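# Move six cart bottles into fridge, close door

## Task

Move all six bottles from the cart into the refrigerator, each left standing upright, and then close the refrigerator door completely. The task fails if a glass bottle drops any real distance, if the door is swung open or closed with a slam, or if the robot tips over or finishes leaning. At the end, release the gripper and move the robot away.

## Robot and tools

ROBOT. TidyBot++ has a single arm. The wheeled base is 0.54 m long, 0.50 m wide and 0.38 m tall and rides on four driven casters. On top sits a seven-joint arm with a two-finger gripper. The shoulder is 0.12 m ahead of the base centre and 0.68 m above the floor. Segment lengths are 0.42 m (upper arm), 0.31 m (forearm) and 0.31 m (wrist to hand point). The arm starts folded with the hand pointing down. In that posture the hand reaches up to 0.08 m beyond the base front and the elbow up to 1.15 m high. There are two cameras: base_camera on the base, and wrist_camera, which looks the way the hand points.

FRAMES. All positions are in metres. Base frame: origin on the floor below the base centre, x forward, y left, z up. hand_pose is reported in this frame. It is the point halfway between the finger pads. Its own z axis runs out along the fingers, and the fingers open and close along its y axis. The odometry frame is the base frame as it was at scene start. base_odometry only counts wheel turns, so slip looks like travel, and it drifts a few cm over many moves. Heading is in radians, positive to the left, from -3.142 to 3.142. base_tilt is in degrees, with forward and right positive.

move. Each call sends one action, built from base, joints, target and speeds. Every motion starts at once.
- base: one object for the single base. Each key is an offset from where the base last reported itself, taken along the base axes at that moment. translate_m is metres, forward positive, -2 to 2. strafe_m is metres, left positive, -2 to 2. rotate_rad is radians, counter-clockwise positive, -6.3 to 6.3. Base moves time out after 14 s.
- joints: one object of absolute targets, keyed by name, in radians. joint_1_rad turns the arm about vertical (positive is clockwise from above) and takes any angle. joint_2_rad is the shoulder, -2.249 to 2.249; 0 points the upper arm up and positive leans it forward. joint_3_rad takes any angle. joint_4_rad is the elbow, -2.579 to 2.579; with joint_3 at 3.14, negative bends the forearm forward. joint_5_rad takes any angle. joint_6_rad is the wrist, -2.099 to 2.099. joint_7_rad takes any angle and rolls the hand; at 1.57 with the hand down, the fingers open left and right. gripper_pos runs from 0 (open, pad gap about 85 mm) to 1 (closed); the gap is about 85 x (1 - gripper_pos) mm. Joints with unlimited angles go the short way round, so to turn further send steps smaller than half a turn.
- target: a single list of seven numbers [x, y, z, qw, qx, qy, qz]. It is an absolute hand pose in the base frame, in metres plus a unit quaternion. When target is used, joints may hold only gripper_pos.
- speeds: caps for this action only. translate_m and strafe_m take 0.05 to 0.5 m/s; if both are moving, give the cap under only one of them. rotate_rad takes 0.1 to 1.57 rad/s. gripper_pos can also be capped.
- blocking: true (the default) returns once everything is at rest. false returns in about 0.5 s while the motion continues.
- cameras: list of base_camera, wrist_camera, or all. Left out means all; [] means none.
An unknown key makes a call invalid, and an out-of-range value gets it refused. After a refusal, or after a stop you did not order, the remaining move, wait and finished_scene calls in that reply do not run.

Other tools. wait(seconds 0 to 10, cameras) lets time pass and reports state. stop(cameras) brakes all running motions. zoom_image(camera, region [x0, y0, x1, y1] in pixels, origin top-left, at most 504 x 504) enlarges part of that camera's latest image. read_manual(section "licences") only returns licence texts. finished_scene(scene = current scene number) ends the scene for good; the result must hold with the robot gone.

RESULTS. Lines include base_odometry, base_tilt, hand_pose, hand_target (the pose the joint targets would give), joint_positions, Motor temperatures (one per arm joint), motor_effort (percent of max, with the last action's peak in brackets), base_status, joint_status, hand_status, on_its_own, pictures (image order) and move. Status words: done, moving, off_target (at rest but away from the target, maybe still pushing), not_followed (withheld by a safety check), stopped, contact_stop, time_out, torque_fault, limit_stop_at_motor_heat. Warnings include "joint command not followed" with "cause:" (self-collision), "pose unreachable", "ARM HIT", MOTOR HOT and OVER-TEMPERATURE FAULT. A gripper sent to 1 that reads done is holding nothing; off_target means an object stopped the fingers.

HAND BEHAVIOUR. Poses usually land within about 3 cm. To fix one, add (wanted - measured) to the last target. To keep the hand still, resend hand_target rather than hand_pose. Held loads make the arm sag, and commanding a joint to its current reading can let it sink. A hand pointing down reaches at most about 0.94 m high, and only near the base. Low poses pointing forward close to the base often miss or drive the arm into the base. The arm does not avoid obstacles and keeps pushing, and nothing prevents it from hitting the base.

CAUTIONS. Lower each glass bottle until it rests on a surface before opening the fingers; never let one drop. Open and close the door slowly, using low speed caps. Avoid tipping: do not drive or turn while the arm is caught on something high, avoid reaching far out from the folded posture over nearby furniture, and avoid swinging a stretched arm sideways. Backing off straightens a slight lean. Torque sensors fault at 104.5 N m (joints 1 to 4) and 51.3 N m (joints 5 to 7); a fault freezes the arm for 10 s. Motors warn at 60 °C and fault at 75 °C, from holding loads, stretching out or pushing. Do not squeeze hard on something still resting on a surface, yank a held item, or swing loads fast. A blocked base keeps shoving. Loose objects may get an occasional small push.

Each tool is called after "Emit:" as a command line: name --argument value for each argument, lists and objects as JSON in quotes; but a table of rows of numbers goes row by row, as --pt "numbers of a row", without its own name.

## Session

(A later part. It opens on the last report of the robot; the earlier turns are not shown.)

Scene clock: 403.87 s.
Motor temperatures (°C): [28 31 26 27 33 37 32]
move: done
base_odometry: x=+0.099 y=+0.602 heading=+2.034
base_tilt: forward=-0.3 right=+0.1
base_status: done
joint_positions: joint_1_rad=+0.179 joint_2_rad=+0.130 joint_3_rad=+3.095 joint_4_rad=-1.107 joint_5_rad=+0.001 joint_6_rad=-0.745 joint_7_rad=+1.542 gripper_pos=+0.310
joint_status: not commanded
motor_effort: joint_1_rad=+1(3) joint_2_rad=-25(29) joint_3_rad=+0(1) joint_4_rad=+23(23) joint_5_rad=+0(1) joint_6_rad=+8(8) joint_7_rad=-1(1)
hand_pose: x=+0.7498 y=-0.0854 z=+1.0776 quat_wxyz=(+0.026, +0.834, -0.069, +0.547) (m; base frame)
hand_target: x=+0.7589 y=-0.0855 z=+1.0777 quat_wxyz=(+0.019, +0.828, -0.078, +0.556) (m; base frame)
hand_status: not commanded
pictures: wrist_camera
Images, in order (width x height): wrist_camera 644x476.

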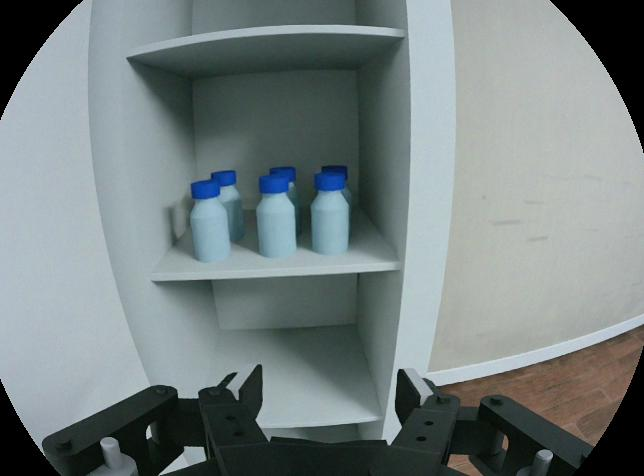

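Emit:
move --base '{"translate_m":-0.33}' --speeds '{"translate_m":0.4}' --joints '{"joint_1_rad":0.048,"joint_2_rad":0.155,"joint_4_rad":-1.1,"joint_6_rad":-0.82,"gripper_pos":0.9}'

Emit:
move --base '{"strafe_m":0.42}' --speeds '{"strafe_m":0.4}'

Scene clock: 408.30 s.
Motor temperatures (°C): [28 31 26 27 33 37 32]
move: done
base_odometry: x=+0.246 y=+0.306 heading=+2.033
base_tilt: forward=-0.3 right=+0.1
base_status: done
joint_positions: joint_1_rad=+0.051 joint_2_rad=+0.139 joint_3_rad=+3.095 joint_4_rad=-1.107 joint_5_rad=+0.001 joint_6_rad=-0.775 joint_7_rad=+1.542 gripper_pos=+0.900
joint_status: all done
motor_effort: joint_1_rad=+0(3) joint_2_rad=-25(29) joint_3_rad=+0(2) joint_4_rad=+23(23) joint_5_rad=+0(1) joint_6_rad=+7(8) joint_7_rad=+0(1)
hand_pose: x=+0.7549 y=-0.0041 z=+1.0636 quat_wxyz=(-0.009, +0.847, -0.016, +0.532) (m; base frame)
hand_target: x=+0.7547 y=-0.0005 z=+1.0450 quat_wxyz=(-0.017, +0.861, -0.024, +0.508) (m; base frame)
hand_status: not commanded
pictures: base_camera, wrist_camera
Images, in order (width x height): base_camera 644x364, wrist_camera 644x476.

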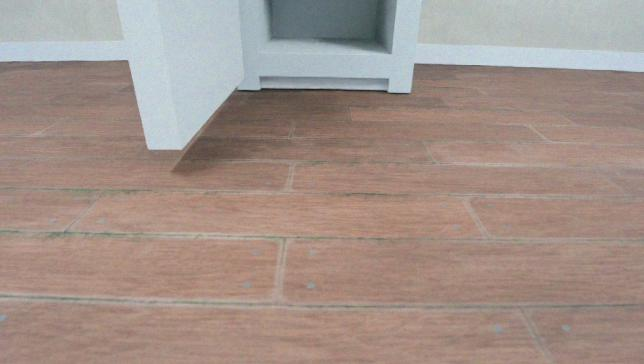

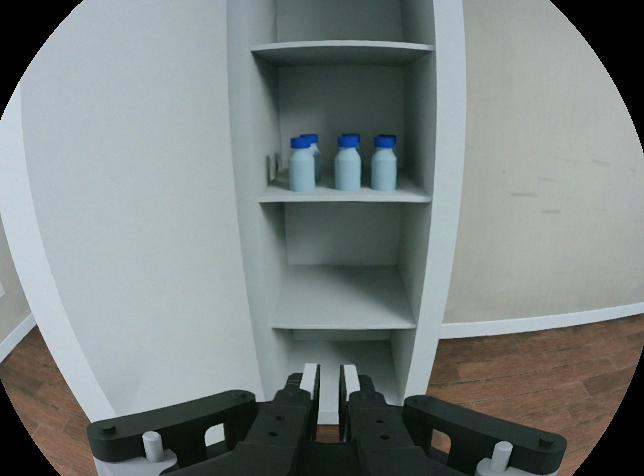

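Scene clock: 410.43 s.
Motor temperatures (°C): [28 31 26 27 33 37 32]
move: done
base_odometry: x=-0.130 y=+0.119 heading=+2.034
base_tilt: forward=-0.3 right=+0.1
base_status: done
joint_positions: joint_1_rad=+0.048 joint_2_rad=+0.140 joint_3_rad=+3.095 joint_4_rad=-1.107 joint_5_rad=+0.001 joint_6_rad=-0.775 joint_7_rad=+1.542 gripper_pos=+0.900
joint_status: not commanded
motor_effort: joint_1_rad=+1(4) joint_2_rad=-26(27) joint_3_rad=+0(4) joint_4_rad=+22(23) joint_5_rad=-1(1) joint_6_rad=+7(8) joint_7_rad=+0(1)
hand_pose: x=+0.7552 y=-0.0021 z=+1.0631 quat_wxyz=(-0.010, +0.847, -0.014, +0.531) (m; base frame)
hand_target: x=+0.7547 y=-0.0005 z=+1.0450 quat_wxyz=(-0.017, +0.861, -0.024, +0.508) (m; base frame)
hand_status: not commanded
pictures: base_camera, wrist_camera
Images, in order (width x height): base_camera 644x364, wrist_camera 644x476.

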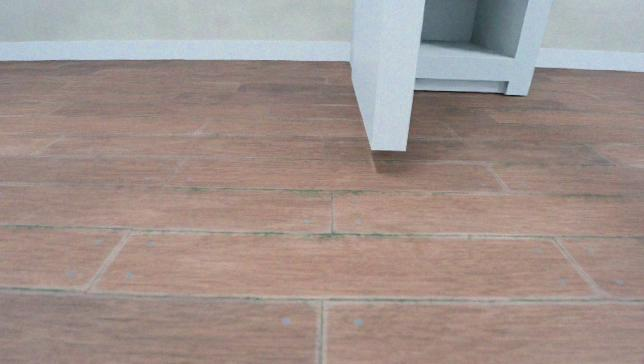

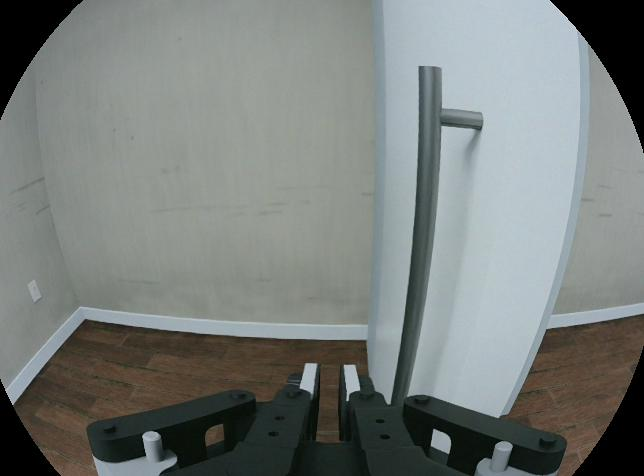

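Emit:
move --base '{"strafe_m":0.40}' --speeds '{"strafe_m":0.4}' --joints '{"joint_1_rad":0.745,"joint_2_rad":0.2825,"joint_4_rad":-0.5145,"joint_6_rad":-1.243,"gripper_pos":1.0}'

Scene clock: 417.00 s.
Motor temperatures (°C): [28 31 26 27 33 37 32]
move: done
base_odometry: x=-0.488 y=-0.060 heading=+2.034
base_tilt: forward=-0.3 right=+0.1
base_status: done
joint_positions: joint_1_rad=+0.731 joint_2_rad=+0.264 joint_3_rad=+3.095 joint_4_rad=-0.537 joint_5_rad=+0.001 joint_6_rad=-1.188 joint_7_rad=+1.542 gripper_pos=+0.999
joint_status: all done
motor_effort: joint_1_rad=+1(2) joint_2_rad=-27(29) joint_3_rad=+0(1) joint_4_rad=+19(24) joint_5_rad=+0(1) joint_6_rad=+7(9) joint_7_rad=+1(1)
hand_pose: x=+0.5949 y=-0.3963 z=+1.1807 quat_wxyz=(+0.172, +0.784, -0.297, +0.517) (m; base frame)
hand_target: x=+0.5904 y=-0.4013 z=+1.1652 quat_wxyz=(+0.160, +0.792, -0.315, +0.498) (m; base frame)
hand_status: not commanded
pictures: base_camera, wrist_camera
Images, in order (width x height): base_camera 644x364, wrist_camera 644x476.

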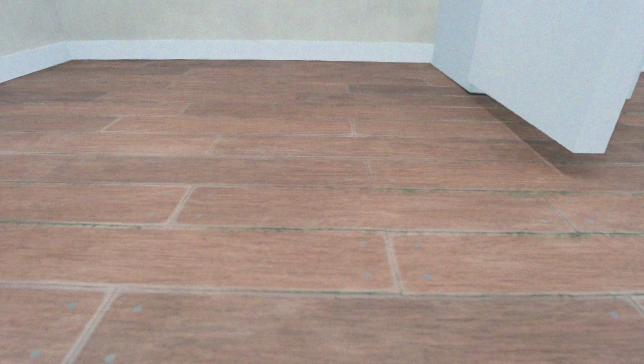

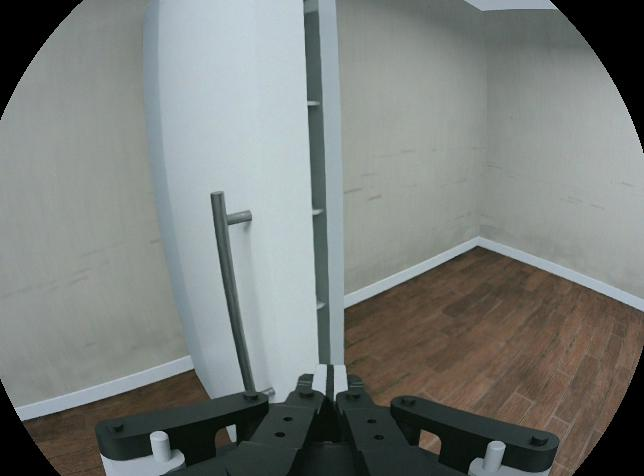

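Emit:
move --base '{"translate_m":0.25,"strafe_m":0.41,"rotate_rad":-1.571}' --speeds '{"strafe_m":0.35,"rotate_rad":1.2}' --joints '{"joint_1_rad":0.048,"joint_2_rad":0.155,"joint_4_rad":-1.1,"joint_6_rad":-0.82,"gripper_pos":1.0}'

Scene clock: 430.13 s.
Motor temperatures (°C): [28 31 26 27 33 37 32]
move: time_out
base_odometry: x=-0.944 y=-0.026 heading=+0.540
base_tilt: forward=-0.3 right=+0.1
base_status: translate_m time_out (by the wheels' count: +0.234 of +0.250); strafe_m time_out (by the wheels' count: +0.393 of +0.410); rotate_rad time_out (by the wheels' count: -1.494 of -1.571)
joint_positions: joint_1_rad=+0.050 joint_2_rad=+0.142 joint_3_rad=+3.095 joint_4_rad=-1.096 joint_5_rad=+0.001 joint_6_rad=-0.856 joint_7_rad=+1.542 gripper_pos=+0.999
joint_status: all done
motor_effort: joint_1_rad=+1(13) joint_2_rad=-24(32) joint_3_rad=+0(11) joint_4_rad=+22(24) joint_5_rad=+0(5) joint_6_rad=+6(9) joint_7_rad=+0(1)
hand_pose: x=+0.7447 y=-0.0039 z=+1.0456 quat_wxyz=(-0.009, +0.866, -0.016, +0.500) (m; base frame)
hand_target: x=+0.7547 y=-0.0005 z=+1.0450 quat_wxyz=(-0.017, +0.861, -0.024, +0.508) (m; base frame)
hand_status: not commanded
pictures: base_camera, wrist_camera
Images, in order (width x height): base_camera 644x364, wrist_camera 644x476.

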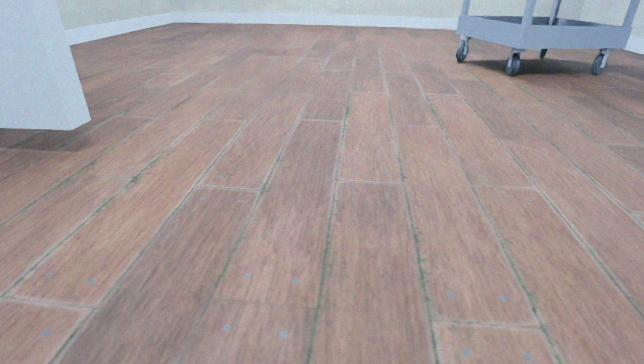

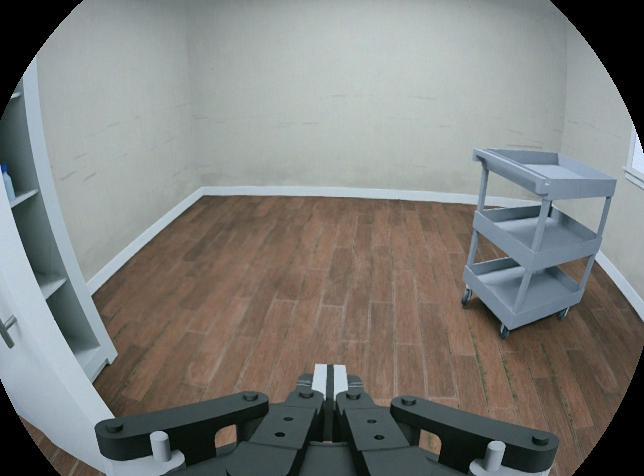

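Emit:
move

Scene clock: 432.43 s.
Motor temperatures (°C): [28 31 26 27 33 37 32]
base_odometry: x=-0.944 y=-0.026 heading=+0.540
base_tilt: forward=-0.3 right=+0.1
base_status: translate_m time_out (by the wheels' count: +0.234 of +0.250); strafe_m time_out (by the wheels' count: +0.393 of +0.410); rotate_rad time_out (by the wheels' count: -1.494 of -1.571)
joint_positions: joint_1_rad=+0.050 joint_2_rad=+0.142 joint_3_rad=+3.095 joint_4_rad=-1.096 joint_5_rad=+0.001 joint_6_rad=-0.856 joint_7_rad=+1.542 gripper_pos=+0.999
joint_status: all done
motor_effort: joint_1_rad=+1(13) joint_2_rad=-25(32) joint_3_rad=+0(11) joint_4_rad=+22(24) joint_5_rad=+0(5) joint_6_rad=+7(9) joint_7_rad=+0(1)
hand_pose: x=+0.7447 y=-0.0039 z=+1.0456 quat_wxyz=(-0.009, +0.866, -0.016, +0.500) (m; base frame)
hand_target: x=+0.7547 y=-0.0005 z=+1.0450 quat_wxyz=(-0.017, +0.861, -0.024, +0.508) (m; base frame)
hand_status: not commanded
pictures: base_camera, wrist_camera
Images, in order (width x height): base_camera 644x364, wrist_camera 644x476.

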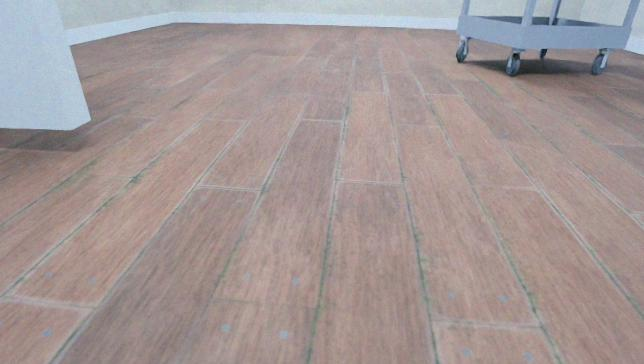

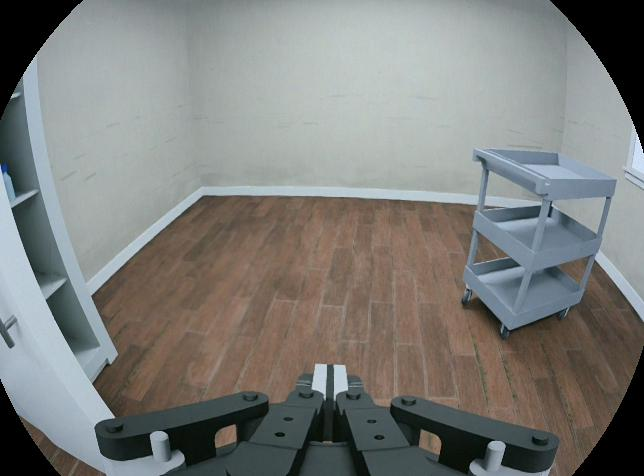

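Emit:
move --base '{"translate_m": 0.13}' --joints '{"joint_1_rad": 0.048, "joint_2_rad": -0.2, "joint_3_rad": 3.095, "joint_4_rad": -1.3, "joint_5_rad": 0, "joint_6_rad": -0.99, "joint_7_rad": 1.542}' --speeds '{"translate_m": 0.2}'

Emit:
move --base '{"rotate_rad": -0.077}'

Scene clock: 435.47 s.
Motor temperatures (°C): [28 31 26 27 33 37 32]
move: done
base_odometry: x=-0.832 y=+0.041 heading=+0.540
base_tilt: forward=-0.3 right=+0.1
base_status: done
joint_positions: joint_1_rad=+0.050 joint_2_rad=-0.204 joint_3_rad=+3.095 joint_4_rad=-1.288 joint_5_rad=+0.001 joint_6_rad=-0.936 joint_7_rad=+1.542 gripper_pos=+0.999
joint_status: all done
motor_effort: joint_1_rad=+1(2) joint_2_rad=-12(26) joint_3_rad=+1(2) joint_4_rad=+22(24) joint_5_rad=+0(1) joint_6_rad=+7(8) joint_7_rad=+0(1)
hand_pose: x=+0.5914 y=+0.0029 z=+1.1054 quat_wxyz=(-0.002, +0.847, -0.012, +0.532) (m; base frame)
hand_target: x=+0.5854 y=+0.0040 z=+1.0821 quat_wxyz=(-0.003, +0.865, -0.011, +0.502) (m; base frame)
hand_status: not commanded
pictures: base_camera, wrist_camera
Images, in order (width x height): base_camera 644x364, wrist_camera 644x476.

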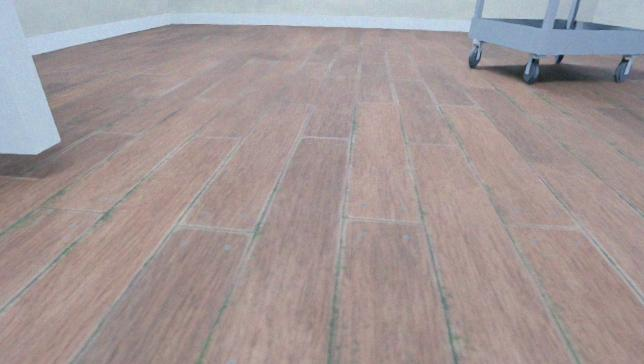

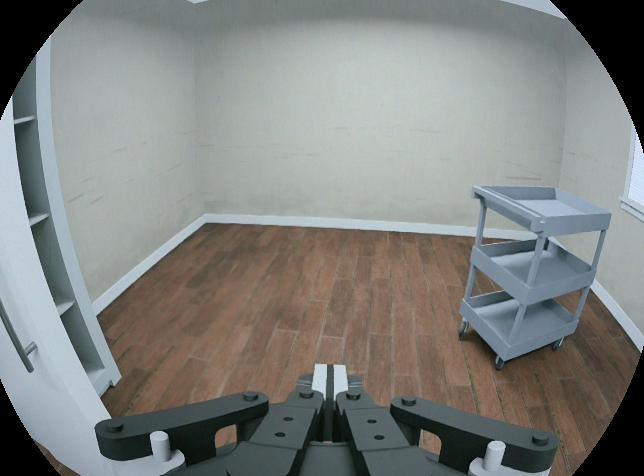

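Scene clock: 436.20 s.
Motor temperatures (°C): [28 31 26 27 33 37 32]
move: done
base_odometry: x=-0.832 y=+0.041 heading=+0.463
base_tilt: forward=-0.3 right=+0.1
base_status: done
joint_positions: joint_1_rad=+0.051 joint_2_rad=-0.204 joint_3_rad=+3.096 joint_4_rad=-1.289 joint_5_rad=+0.001 joint_6_rad=-0.937 joint_7_rad=+1.542 gripper_pos=+0.999
joint_status: not commanded
motor_effort: joint_1_rad=+1(3) joint_2_rad=-11(13) joint_3_rad=+1(5) joint_4_rad=+22(22) joint_5_rad=+1(2) joint_6_rad=+7(8) joint_7_rad=+0(1)
hand_pose: x=+0.5914 y=+0.0021 z=+1.1049 quat_wxyz=(-0.002, +0.847, -0.012, +0.531) (m; base frame)
hand_target: x=+0.5854 y=+0.0040 z=+1.0821 quat_wxyz=(-0.003, +0.865, -0.011, +0.502) (m; base frame)
hand_status: not commanded
pictures: base_camera, wrist_camera
Images, in order (width x height): base_camera 644x364, wrist_camera 644x476.

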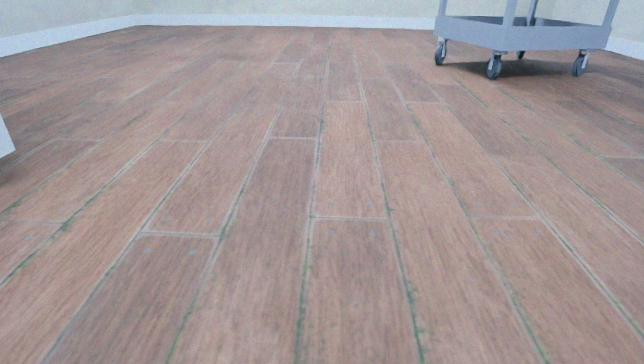

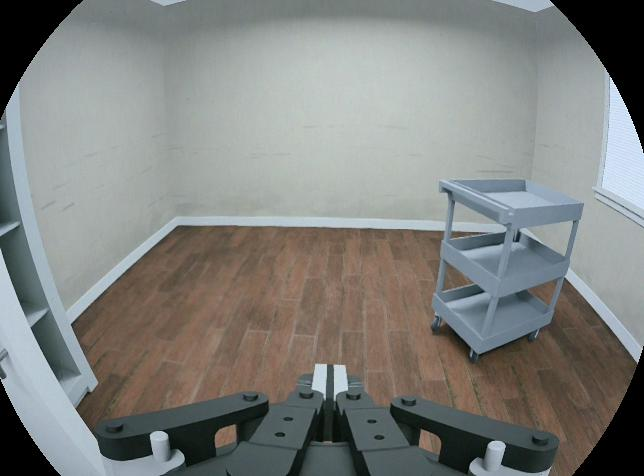

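Emit:
move --base '{"strafe_m": 0.4}' --speeds '{"strafe_m": 0.25}'

Scene clock: 439.13 s.
Motor temperatures (°C): [28 31 26 27 33 37 32]
move: done
base_odometry: x=-1.011 y=+0.399 heading=+0.463
base_tilt: forward=-0.3 right=+0.1
base_status: done
joint_positions: joint_1_rad=+0.051 joint_2_rad=-0.204 joint_3_rad=+3.096 joint_4_rad=-1.290 joint_5_rad=+0.001 joint_6_rad=-0.937 joint_7_rad=+1.542 gripper_pos=+0.999
joint_status: not commanded
motor_effort: joint_1_rad=+1(2) joint_2_rad=-12(13) joint_3_rad=+1(3) joint_4_rad=+21(22) joint_5_rad=+1(1) joint_6_rad=+7(8) joint_7_rad=+0(1)
hand_pose: x=+0.5913 y=+0.0021 z=+1.1042 quat_wxyz=(-0.002, +0.848, -0.012, +0.531) (m; base frame)
hand_target: x=+0.5854 y=+0.0040 z=+1.0821 quat_wxyz=(-0.003, +0.865, -0.011, +0.502) (m; base frame)
hand_status: not commanded
pictures: base_camera, wrist_camera
Images, in order (width x height): base_camera 644x364, wrist_camera 644x476.

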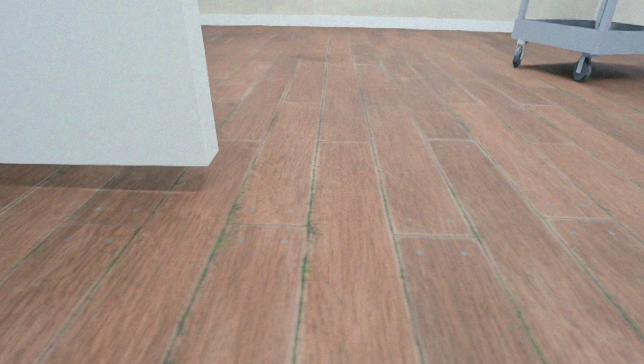

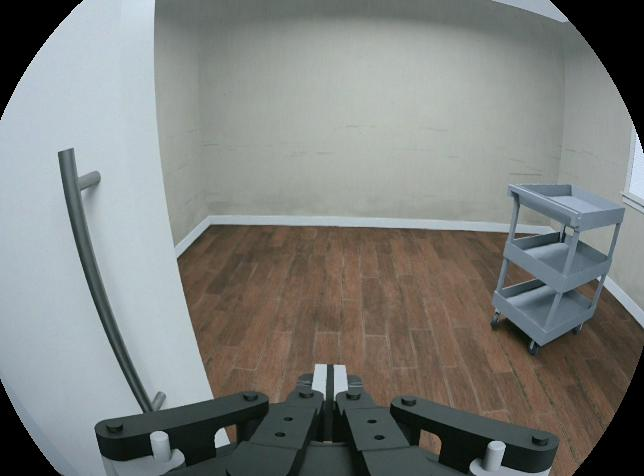

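Emit:
move --base '{"strafe_m": 0.38}' --speeds '{"strafe_m": 0.25}'

Scene clock: 441.80 s.
Motor temperatures (°C): [28 31 26 27 33 37 32]
move: done
base_odometry: x=-1.180 y=+0.740 heading=+0.462
base_tilt: forward=-0.3 right=+0.1
base_status: done
joint_positions: joint_1_rad=+0.051 joint_2_rad=-0.204 joint_3_rad=+3.096 joint_4_rad=-1.290 joint_5_rad=+0.001 joint_6_rad=-0.937 joint_7_rad=+1.542 gripper_pos=+0.999
joint_status: not commanded
motor_effort: joint_1_rad=+0(2) joint_2_rad=-11(14) joint_3_rad=+1(3) joint_4_rad=+21(23) joint_5_rad=+0(1) joint_6_rad=+7(8) joint_7_rad=+0(1)
hand_pose: x=+0.5912 y=+0.0022 z=+1.1041 quat_wxyz=(-0.002, +0.848, -0.012, +0.530) (m; base frame)
hand_target: x=+0.5854 y=+0.0040 z=+1.0821 quat_wxyz=(-0.003, +0.865, -0.011, +0.502) (m; base frame)
hand_status: not commanded
pictures: base_camera, wrist_camera
Images, in order (width x height): base_camera 644x364, wrist_camera 644x476.

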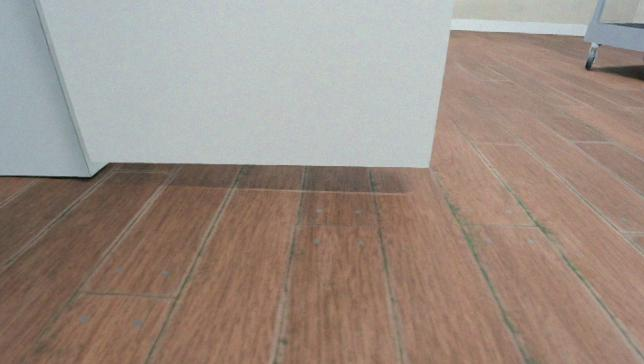

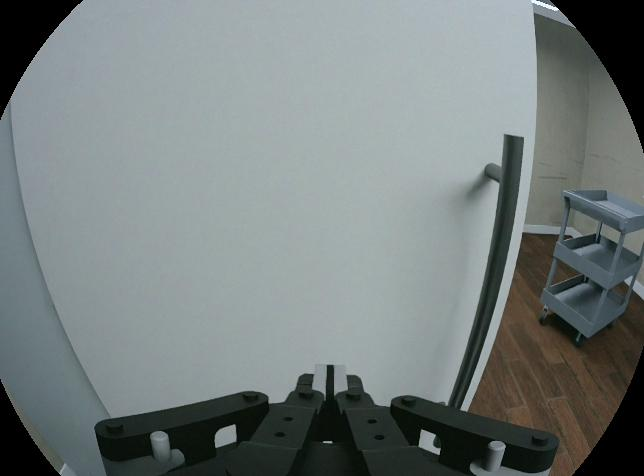

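Emit:
move --base '{"translate_m": 0.13}' --speeds '{"translate_m": 0.08}'

Emit:
move --base '{"translate_m": 0.151, "strafe_m": -0.177, "rotate_rad": 0.3}' --speeds '{"translate_m": 0.15, "rotate_rad": 0.2}'

Scene clock: 444.93 s.
Motor temperatures (°C): [28 31 26 27 33 37 32]
move: done
base_odometry: x=-1.064 y=+0.798 heading=+0.463
base_tilt: forward=-0.3 right=+0.1
base_status: done
joint_positions: joint_1_rad=+0.051 joint_2_rad=-0.204 joint_3_rad=+3.096 joint_4_rad=-1.291 joint_5_rad=+0.001 joint_6_rad=-0.938 joint_7_rad=+1.542 gripper_pos=+0.999
joint_status: not commanded
motor_effort: joint_1_rad=+1(1) joint_2_rad=-11(14) joint_3_rad=+1(1) joint_4_rad=+21(22) joint_5_rad=+0(1) joint_6_rad=+7(8) joint_7_rad=+0(1)
hand_pose: x=+0.5914 y=+0.0022 z=+1.1030 quat_wxyz=(-0.002, +0.848, -0.012, +0.529) (m; base frame)
hand_target: x=+0.5854 y=+0.0040 z=+1.0821 quat_wxyz=(-0.003, +0.865, -0.011, +0.502) (m; base frame)
hand_status: not commanded
pictures: base_camera, wrist_camera
Images, in order (width x height): base_camera 644x364, wrist_camera 644x476.

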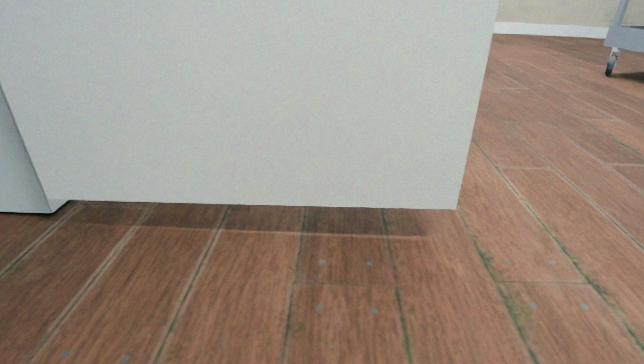

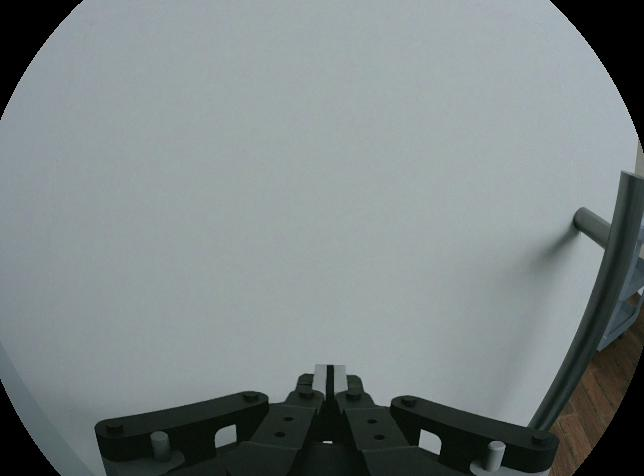

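Scene clock: 447.13 s.
Motor temperatures (°C): [28 31 26 27 33 37 32]
move: done
base_odometry: x=-0.850 y=+0.707 heading=+0.764
base_tilt: forward=-0.3 right=+0.1
base_status: done
joint_positions: joint_1_rad=+0.050 joint_2_rad=-0.209 joint_3_rad=+3.096 joint_4_rad=-1.293 joint_5_rad=+0.001 joint_6_rad=-0.959 joint_7_rad=+1.542 gripper_pos=+0.999
joint_status: not commanded
motor_effort: joint_1_rad=+1(3) joint_2_rad=-11(13) joint_3_rad=+0(3) joint_4_rad=+22(23) joint_5_rad=+0(1) joint_6_rad=+7(12) joint_7_rad=+0(1)
hand_pose: x=+0.5863 y=+0.0024 z=+1.0988 quat_wxyz=(-0.002, +0.853, -0.012, +0.522) (m; base frame)
hand_target: x=+0.5854 y=+0.0040 z=+1.0821 quat_wxyz=(-0.003, +0.865, -0.011, +0.502) (m; base frame)
hand_status: not commanded
pictures: base_camera, wrist_camera
Images, in order (width x height): base_camera 644x364, wrist_camera 644x476.

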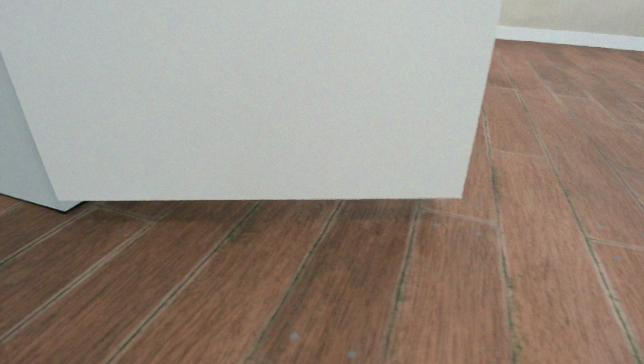

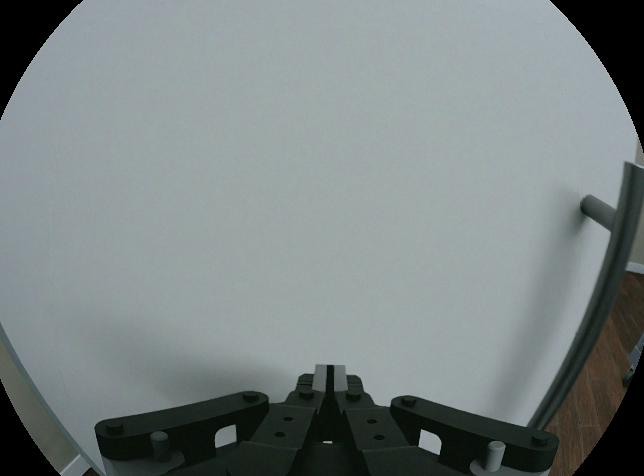

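Emit:
move --base '{"translate_m": 0.151, "strafe_m": -0.177, "rotate_rad": 0.3}' --speeds '{"translate_m": 0.15, "rotate_rad": 0.2}'

Emit:
move --base '{"translate_m": 0.151, "strafe_m": -0.177, "rotate_rad": 0.3}' --speeds '{"translate_m": 0.15, "rotate_rad": 0.2}'

Emit:
move --base '{"translate_m": 0.151, "strafe_m": -0.177, "rotate_rad": 0.3}' --speeds '{"translate_m": 0.15, "rotate_rad": 0.2}'

Scene clock: 450.03 s.
Motor temperatures (°C): [28 31 26 27 33 37 32]
move: done
base_odometry: x=-0.618 y=+0.684 heading=+1.065
base_tilt: forward=-0.3 right=+0.1
base_status: done
joint_positions: joint_1_rad=+0.050 joint_2_rad=-0.208 joint_3_rad=+3.096 joint_4_rad=-1.293 joint_5_rad=+0.001 joint_6_rad=-0.959 joint_7_rad=+1.542 gripper_pos=+0.999
joint_status: not commanded
motor_effort: joint_1_rad=+1(2) joint_2_rad=-11(13) joint_3_rad=+0(3) joint_4_rad=+22(22) joint_5_rad=+0(1) joint_6_rad=+7(8) joint_7_rad=+0(1)
hand_pose: x=+0.5867 y=+0.0024 z=+1.0983 quat_wxyz=(-0.002, +0.853, -0.012, +0.522) (m; base frame)
hand_target: x=+0.5854 y=+0.0040 z=+1.0821 quat_wxyz=(-0.003, +0.865, -0.011, +0.502) (m; base frame)
hand_status: not commanded
pictures: base_camera, wrist_camera
Images, in order (width x height): base_camera 644x364, wrist_camera 644x476.

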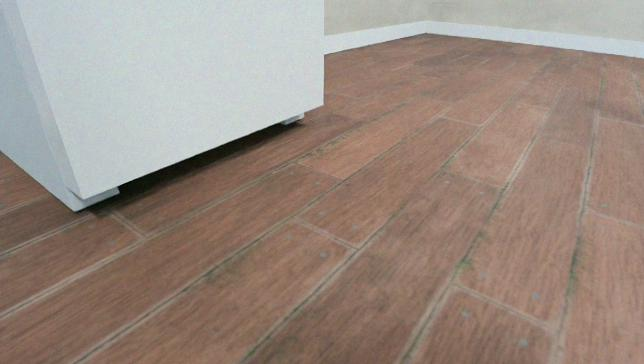

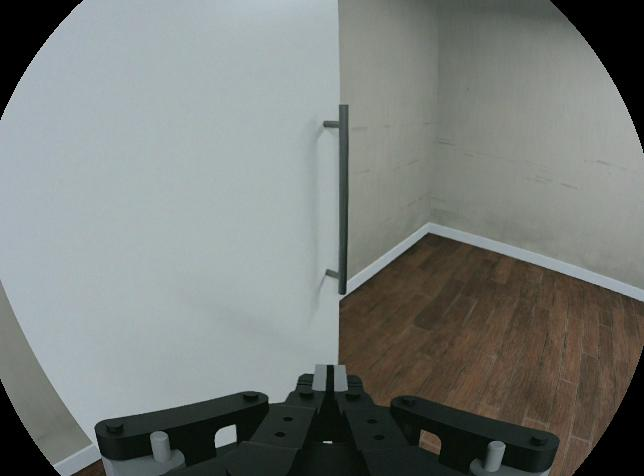

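Scene clock: 452.23 s.
Motor temperatures (°C): [28 31 26 27 33 37 32]
move: done
base_odometry: x=-0.390 y=+0.730 heading=+1.367
base_tilt: forward=-0.3 right=+0.1
base_status: done
joint_positions: joint_1_rad=+0.050 joint_2_rad=-0.208 joint_3_rad=+3.096 joint_4_rad=-1.293 joint_5_rad=+0.001 joint_6_rad=-0.959 joint_7_rad=+1.542 gripper_pos=+0.999
joint_status: not commanded
motor_effort: joint_1_rad=+0(2) joint_2_rad=-11(13) joint_3_rad=+0(3) joint_4_rad=+21(22) joint_5_rad=+0(1) joint_6_rad=+7(8) joint_7_rad=+0(1)
hand_pose: x=+0.5869 y=+0.0025 z=+1.0981 quat_wxyz=(-0.002, +0.853, -0.012, +0.521) (m; base frame)
hand_target: x=+0.5854 y=+0.0040 z=+1.0821 quat_wxyz=(-0.003, +0.865, -0.011, +0.502) (m; base frame)
hand_status: not commanded
pictures: base_camera, wrist_camera
Images, in order (width x height): base_camera 644x364, wrist_camera 644x476.

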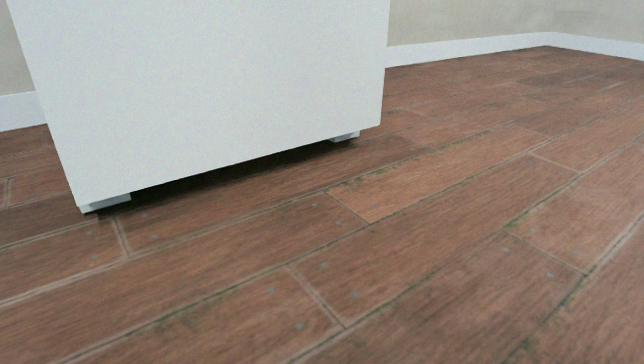

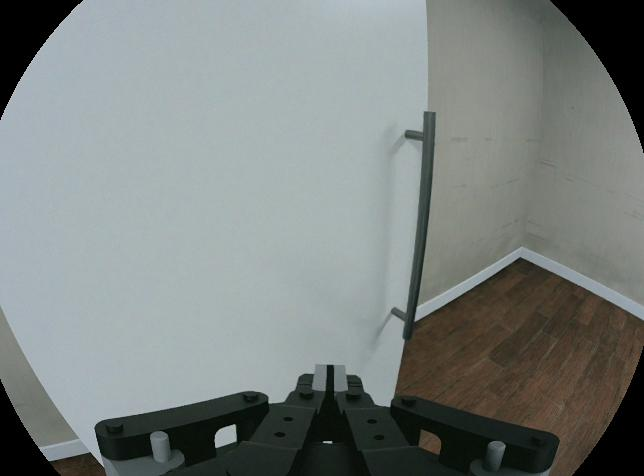

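Scene clock: 454.43 s.
Motor temperatures (°C): [28 31 26 27 33 37 32]
move: done
base_odometry: x=-0.186 y=+0.842 heading=+1.668
base_tilt: forward=-0.3 right=+0.1
base_status: done
joint_positions: joint_1_rad=+0.050 joint_2_rad=-0.207 joint_3_rad=+3.096 joint_4_rad=-1.293 joint_5_rad=+0.001 joint_6_rad=-0.959 joint_7_rad=+1.542 gripper_pos=+0.999
joint_status: not commanded
motor_effort: joint_1_rad=+1(2) joint_2_rad=-11(13) joint_3_rad=+1(3) joint_4_rad=+21(22) joint_5_rad=+0(1) joint_6_rad=+7(8) joint_7_rad=+0(1)
hand_pose: x=+0.5872 y=+0.0025 z=+1.0977 quat_wxyz=(-0.002, +0.853, -0.012, +0.521) (m; base frame)
hand_target: x=+0.5854 y=+0.0040 z=+1.0821 quat_wxyz=(-0.003, +0.865, -0.011, +0.502) (m; base frame)
hand_status: not commanded
pictures: base_camera, wrist_camera
Images, in order (width x height): base_camera 644x364, wrist_camera 644x476.

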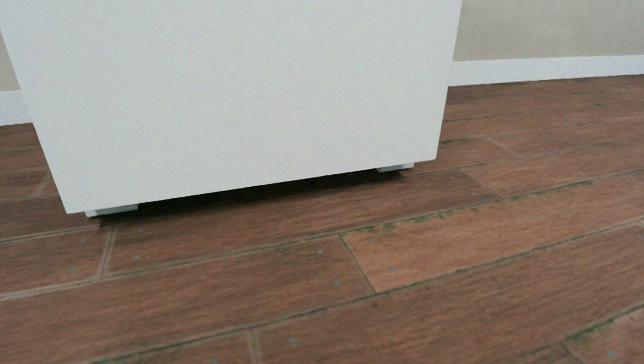

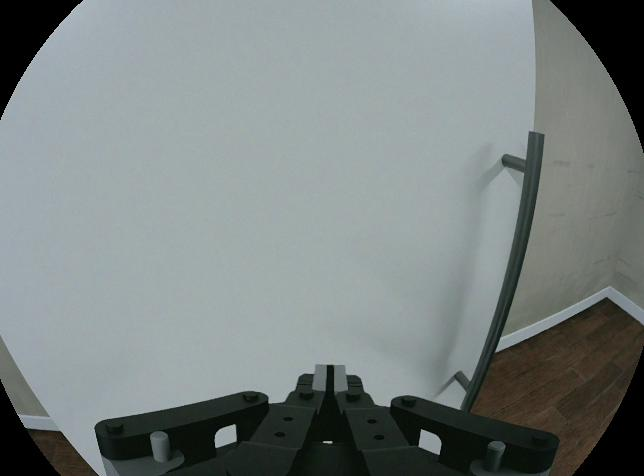

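Emit:
move --base '{"translate_m": 0.185, "strafe_m": -0.21, "rotate_rad": 0.366}' --speeds '{"translate_m": 0.15, "rotate_rad": 0.2}'

Emit:
move --base '{"translate_m": 0.04}' --speeds '{"translate_m": 0.05}'

Scene clock: 457.80 s.
Motor temperatures (°C): [28 31 26 27 33 37 32]
move: done
base_odometry: x=+0.005 y=+1.047 heading=+2.035
base_tilt: forward=-0.3 right=+0.1
base_status: done
joint_positions: joint_1_rad=+0.050 joint_2_rad=-0.207 joint_3_rad=+3.096 joint_4_rad=-1.293 joint_5_rad=+0.001 joint_6_rad=-0.959 joint_7_rad=+1.542 gripper_pos=+0.999
joint_status: not commanded
motor_effort: joint_1_rad=+0(2) joint_2_rad=-11(13) joint_3_rad=+1(3) joint_4_rad=+21(22) joint_5_rad=+0(2) joint_6_rad=+6(8) joint_7_rad=+0(1)
hand_pose: x=+0.5873 y=+0.0025 z=+1.0975 quat_wxyz=(-0.002, +0.854, -0.012, +0.521) (m; base frame)
hand_target: x=+0.5854 y=+0.0040 z=+1.0821 quat_wxyz=(-0.003, +0.865, -0.011, +0.502) (m; base frame)
hand_status: not commanded
pictures: base_camera, wrist_camera
Images, in order (width x height): base_camera 644x364, wrist_camera 644x476.

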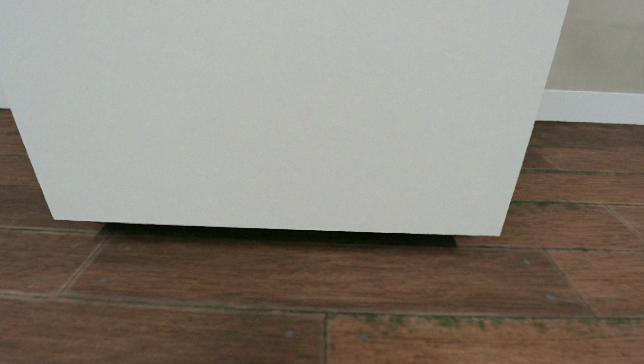

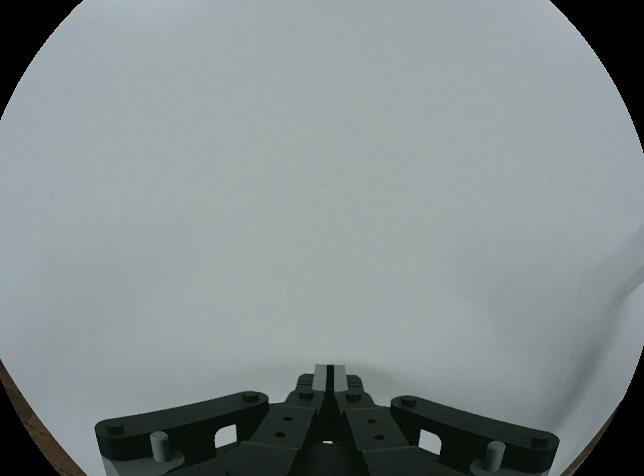

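Scene clock: 459.03 s.
Motor temperatures (°C): [28 31 26 27 33 37 32]
move: done
base_odometry: x=-0.012 y=+1.083 heading=+2.035
base_tilt: forward=-0.3 right=+0.1
base_status: done
joint_positions: joint_1_rad=+0.050 joint_2_rad=-0.256 joint_3_rad=+3.096 joint_4_rad=-1.304 joint_5_rad=+0.001 joint_6_rad=-1.012 joint_7_rad=+1.542 gripper_pos=+0.999
joint_status: not commanded
motor_effort: joint_1_rad=+0(2) joint_2_rad=+2(12) joint_3_rad=+1(2) joint_4_rad=+22(24) joint_5_rad=+0(1) joint_6_rad=+13(17) joint_7_rad=+1(1)
hand_pose: x=+0.5591 y=+0.0033 z=+1.0992 quat_wxyz=(+0.000, +0.857, -0.012, +0.515) (m; base frame)
hand_target: x=+0.5854 y=+0.0040 z=+1.0821 quat_wxyz=(-0.003, +0.865, -0.011, +0.502) (m; base frame)
hand_status: not commanded
pictures: base_camera, wrist_camera
Images, in order (width x height): base_camera 644x364, wrist_camera 644x476.

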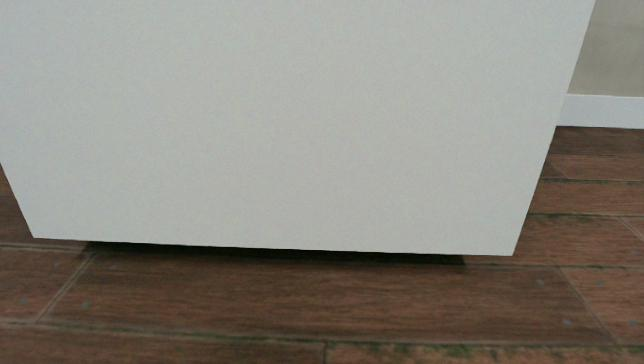

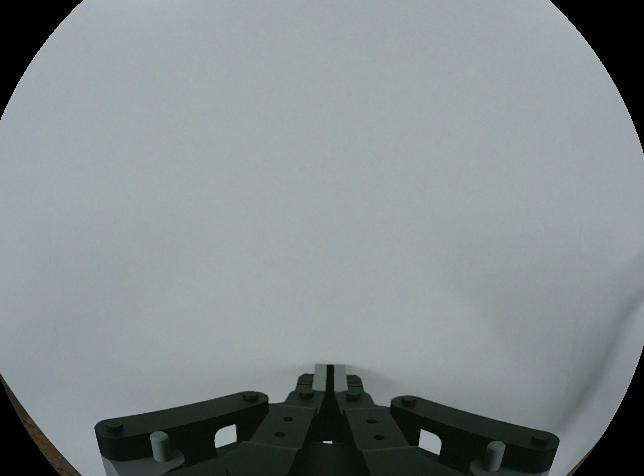

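Emit:
move --base '{"translate_m": -0.5, "strafe_m": -0.3}' --speeds '{"translate_m": 0.35}'

Emit:
move --base '{"rotate_rad": 0.5}'

Scene clock: 463.00 s.
Motor temperatures (°C): [28 31 26 27 33 37 32]
move: done
base_odometry: x=+0.480 y=+0.770 heading=+2.035
base_tilt: forward=-0.3 right=+0.1
base_status: done
joint_positions: joint_1_rad=+0.049 joint_2_rad=-0.208 joint_3_rad=+3.096 joint_4_rad=-1.305 joint_5_rad=+0.001 joint_6_rad=-0.996 joint_7_rad=+1.542 gripper_pos=+0.999
joint_status: not commanded
motor_effort: joint_1_rad=+0(2) joint_2_rad=-12(17) joint_3_rad=+1(3) joint_4_rad=+21(23) joint_5_rad=-1(1) joint_6_rad=+6(13) joint_7_rad=+0(1)
hand_pose: x=+0.5814 y=+0.0028 z=+1.0812 quat_wxyz=(-0.002, +0.866, -0.012, +0.500) (m; base frame)
hand_target: x=+0.5854 y=+0.0040 z=+1.0821 quat_wxyz=(-0.003, +0.865, -0.011, +0.502) (m; base frame)
hand_status: not commanded
pictures: base_camera, wrist_camera
Images, in order (width x height): base_camera 644x364, wrist_camera 644x476.

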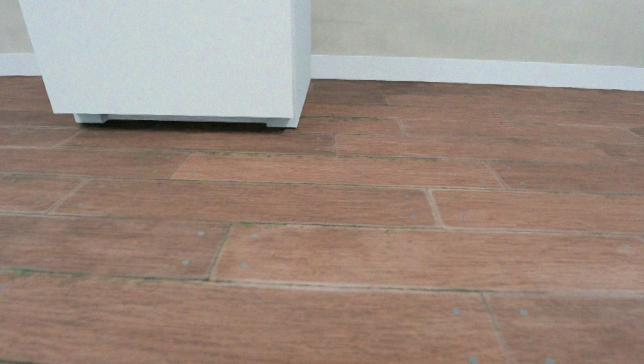

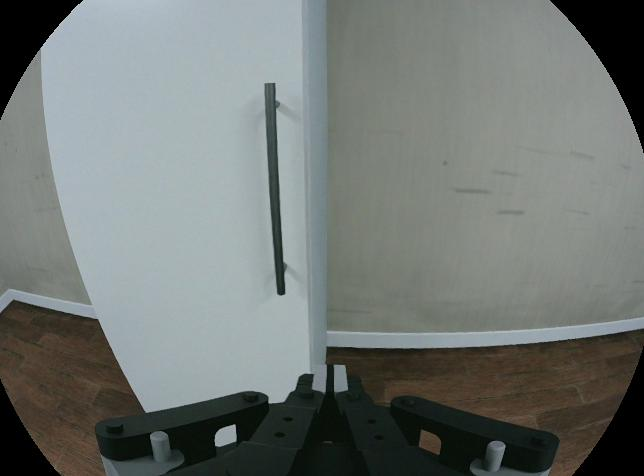

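Scene clock: 464.40 s.
Motor temperatures (°C): [28 31 26 27 33 37 32]
move: done
base_odometry: x=+0.480 y=+0.770 heading=+2.534
base_tilt: forward=-0.3 right=+0.1
base_status: done
joint_positions: joint_1_rad=+0.047 joint_2_rad=-0.207 joint_3_rad=+3.094 joint_4_rad=-1.305 joint_5_rad=+0.001 joint_6_rad=-0.996 joint_7_rad=+1.542 gripper_pos=+0.999
joint_status: not commanded
motor_effort: joint_1_rad=+1(3) joint_2_rad=-11(14) joint_3_rad=+1(3) joint_4_rad=+21(22) joint_5_rad=+0(2) joint_6_rad=+7(8) joint_7_rad=+0(1)
hand_pose: x=+0.5814 y=+0.0048 z=+1.0812 quat_wxyz=(-0.002, +0.866, -0.010, +0.500) (m; base frame)
hand_target: x=+0.5854 y=+0.0040 z=+1.0821 quat_wxyz=(-0.003, +0.865, -0.011, +0.502) (m; base frame)
hand_status: not commanded
pictures: base_camera, wrist_camera
Images, in order (width x height): base_camera 644x364, wrist_camera 644x476.

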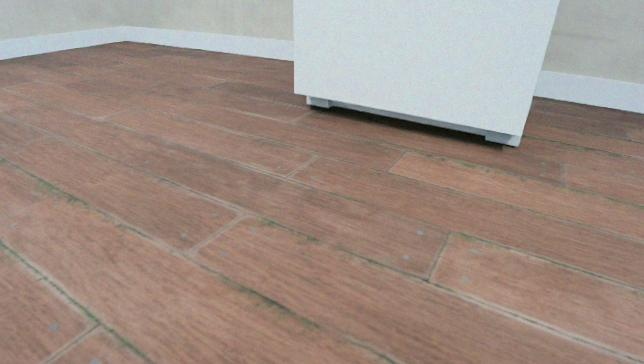

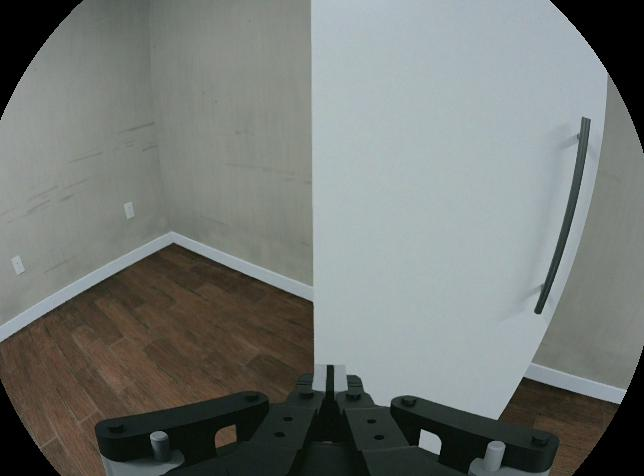

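Emit:
finished_scene --scene 1

The scene is finished: the task was done.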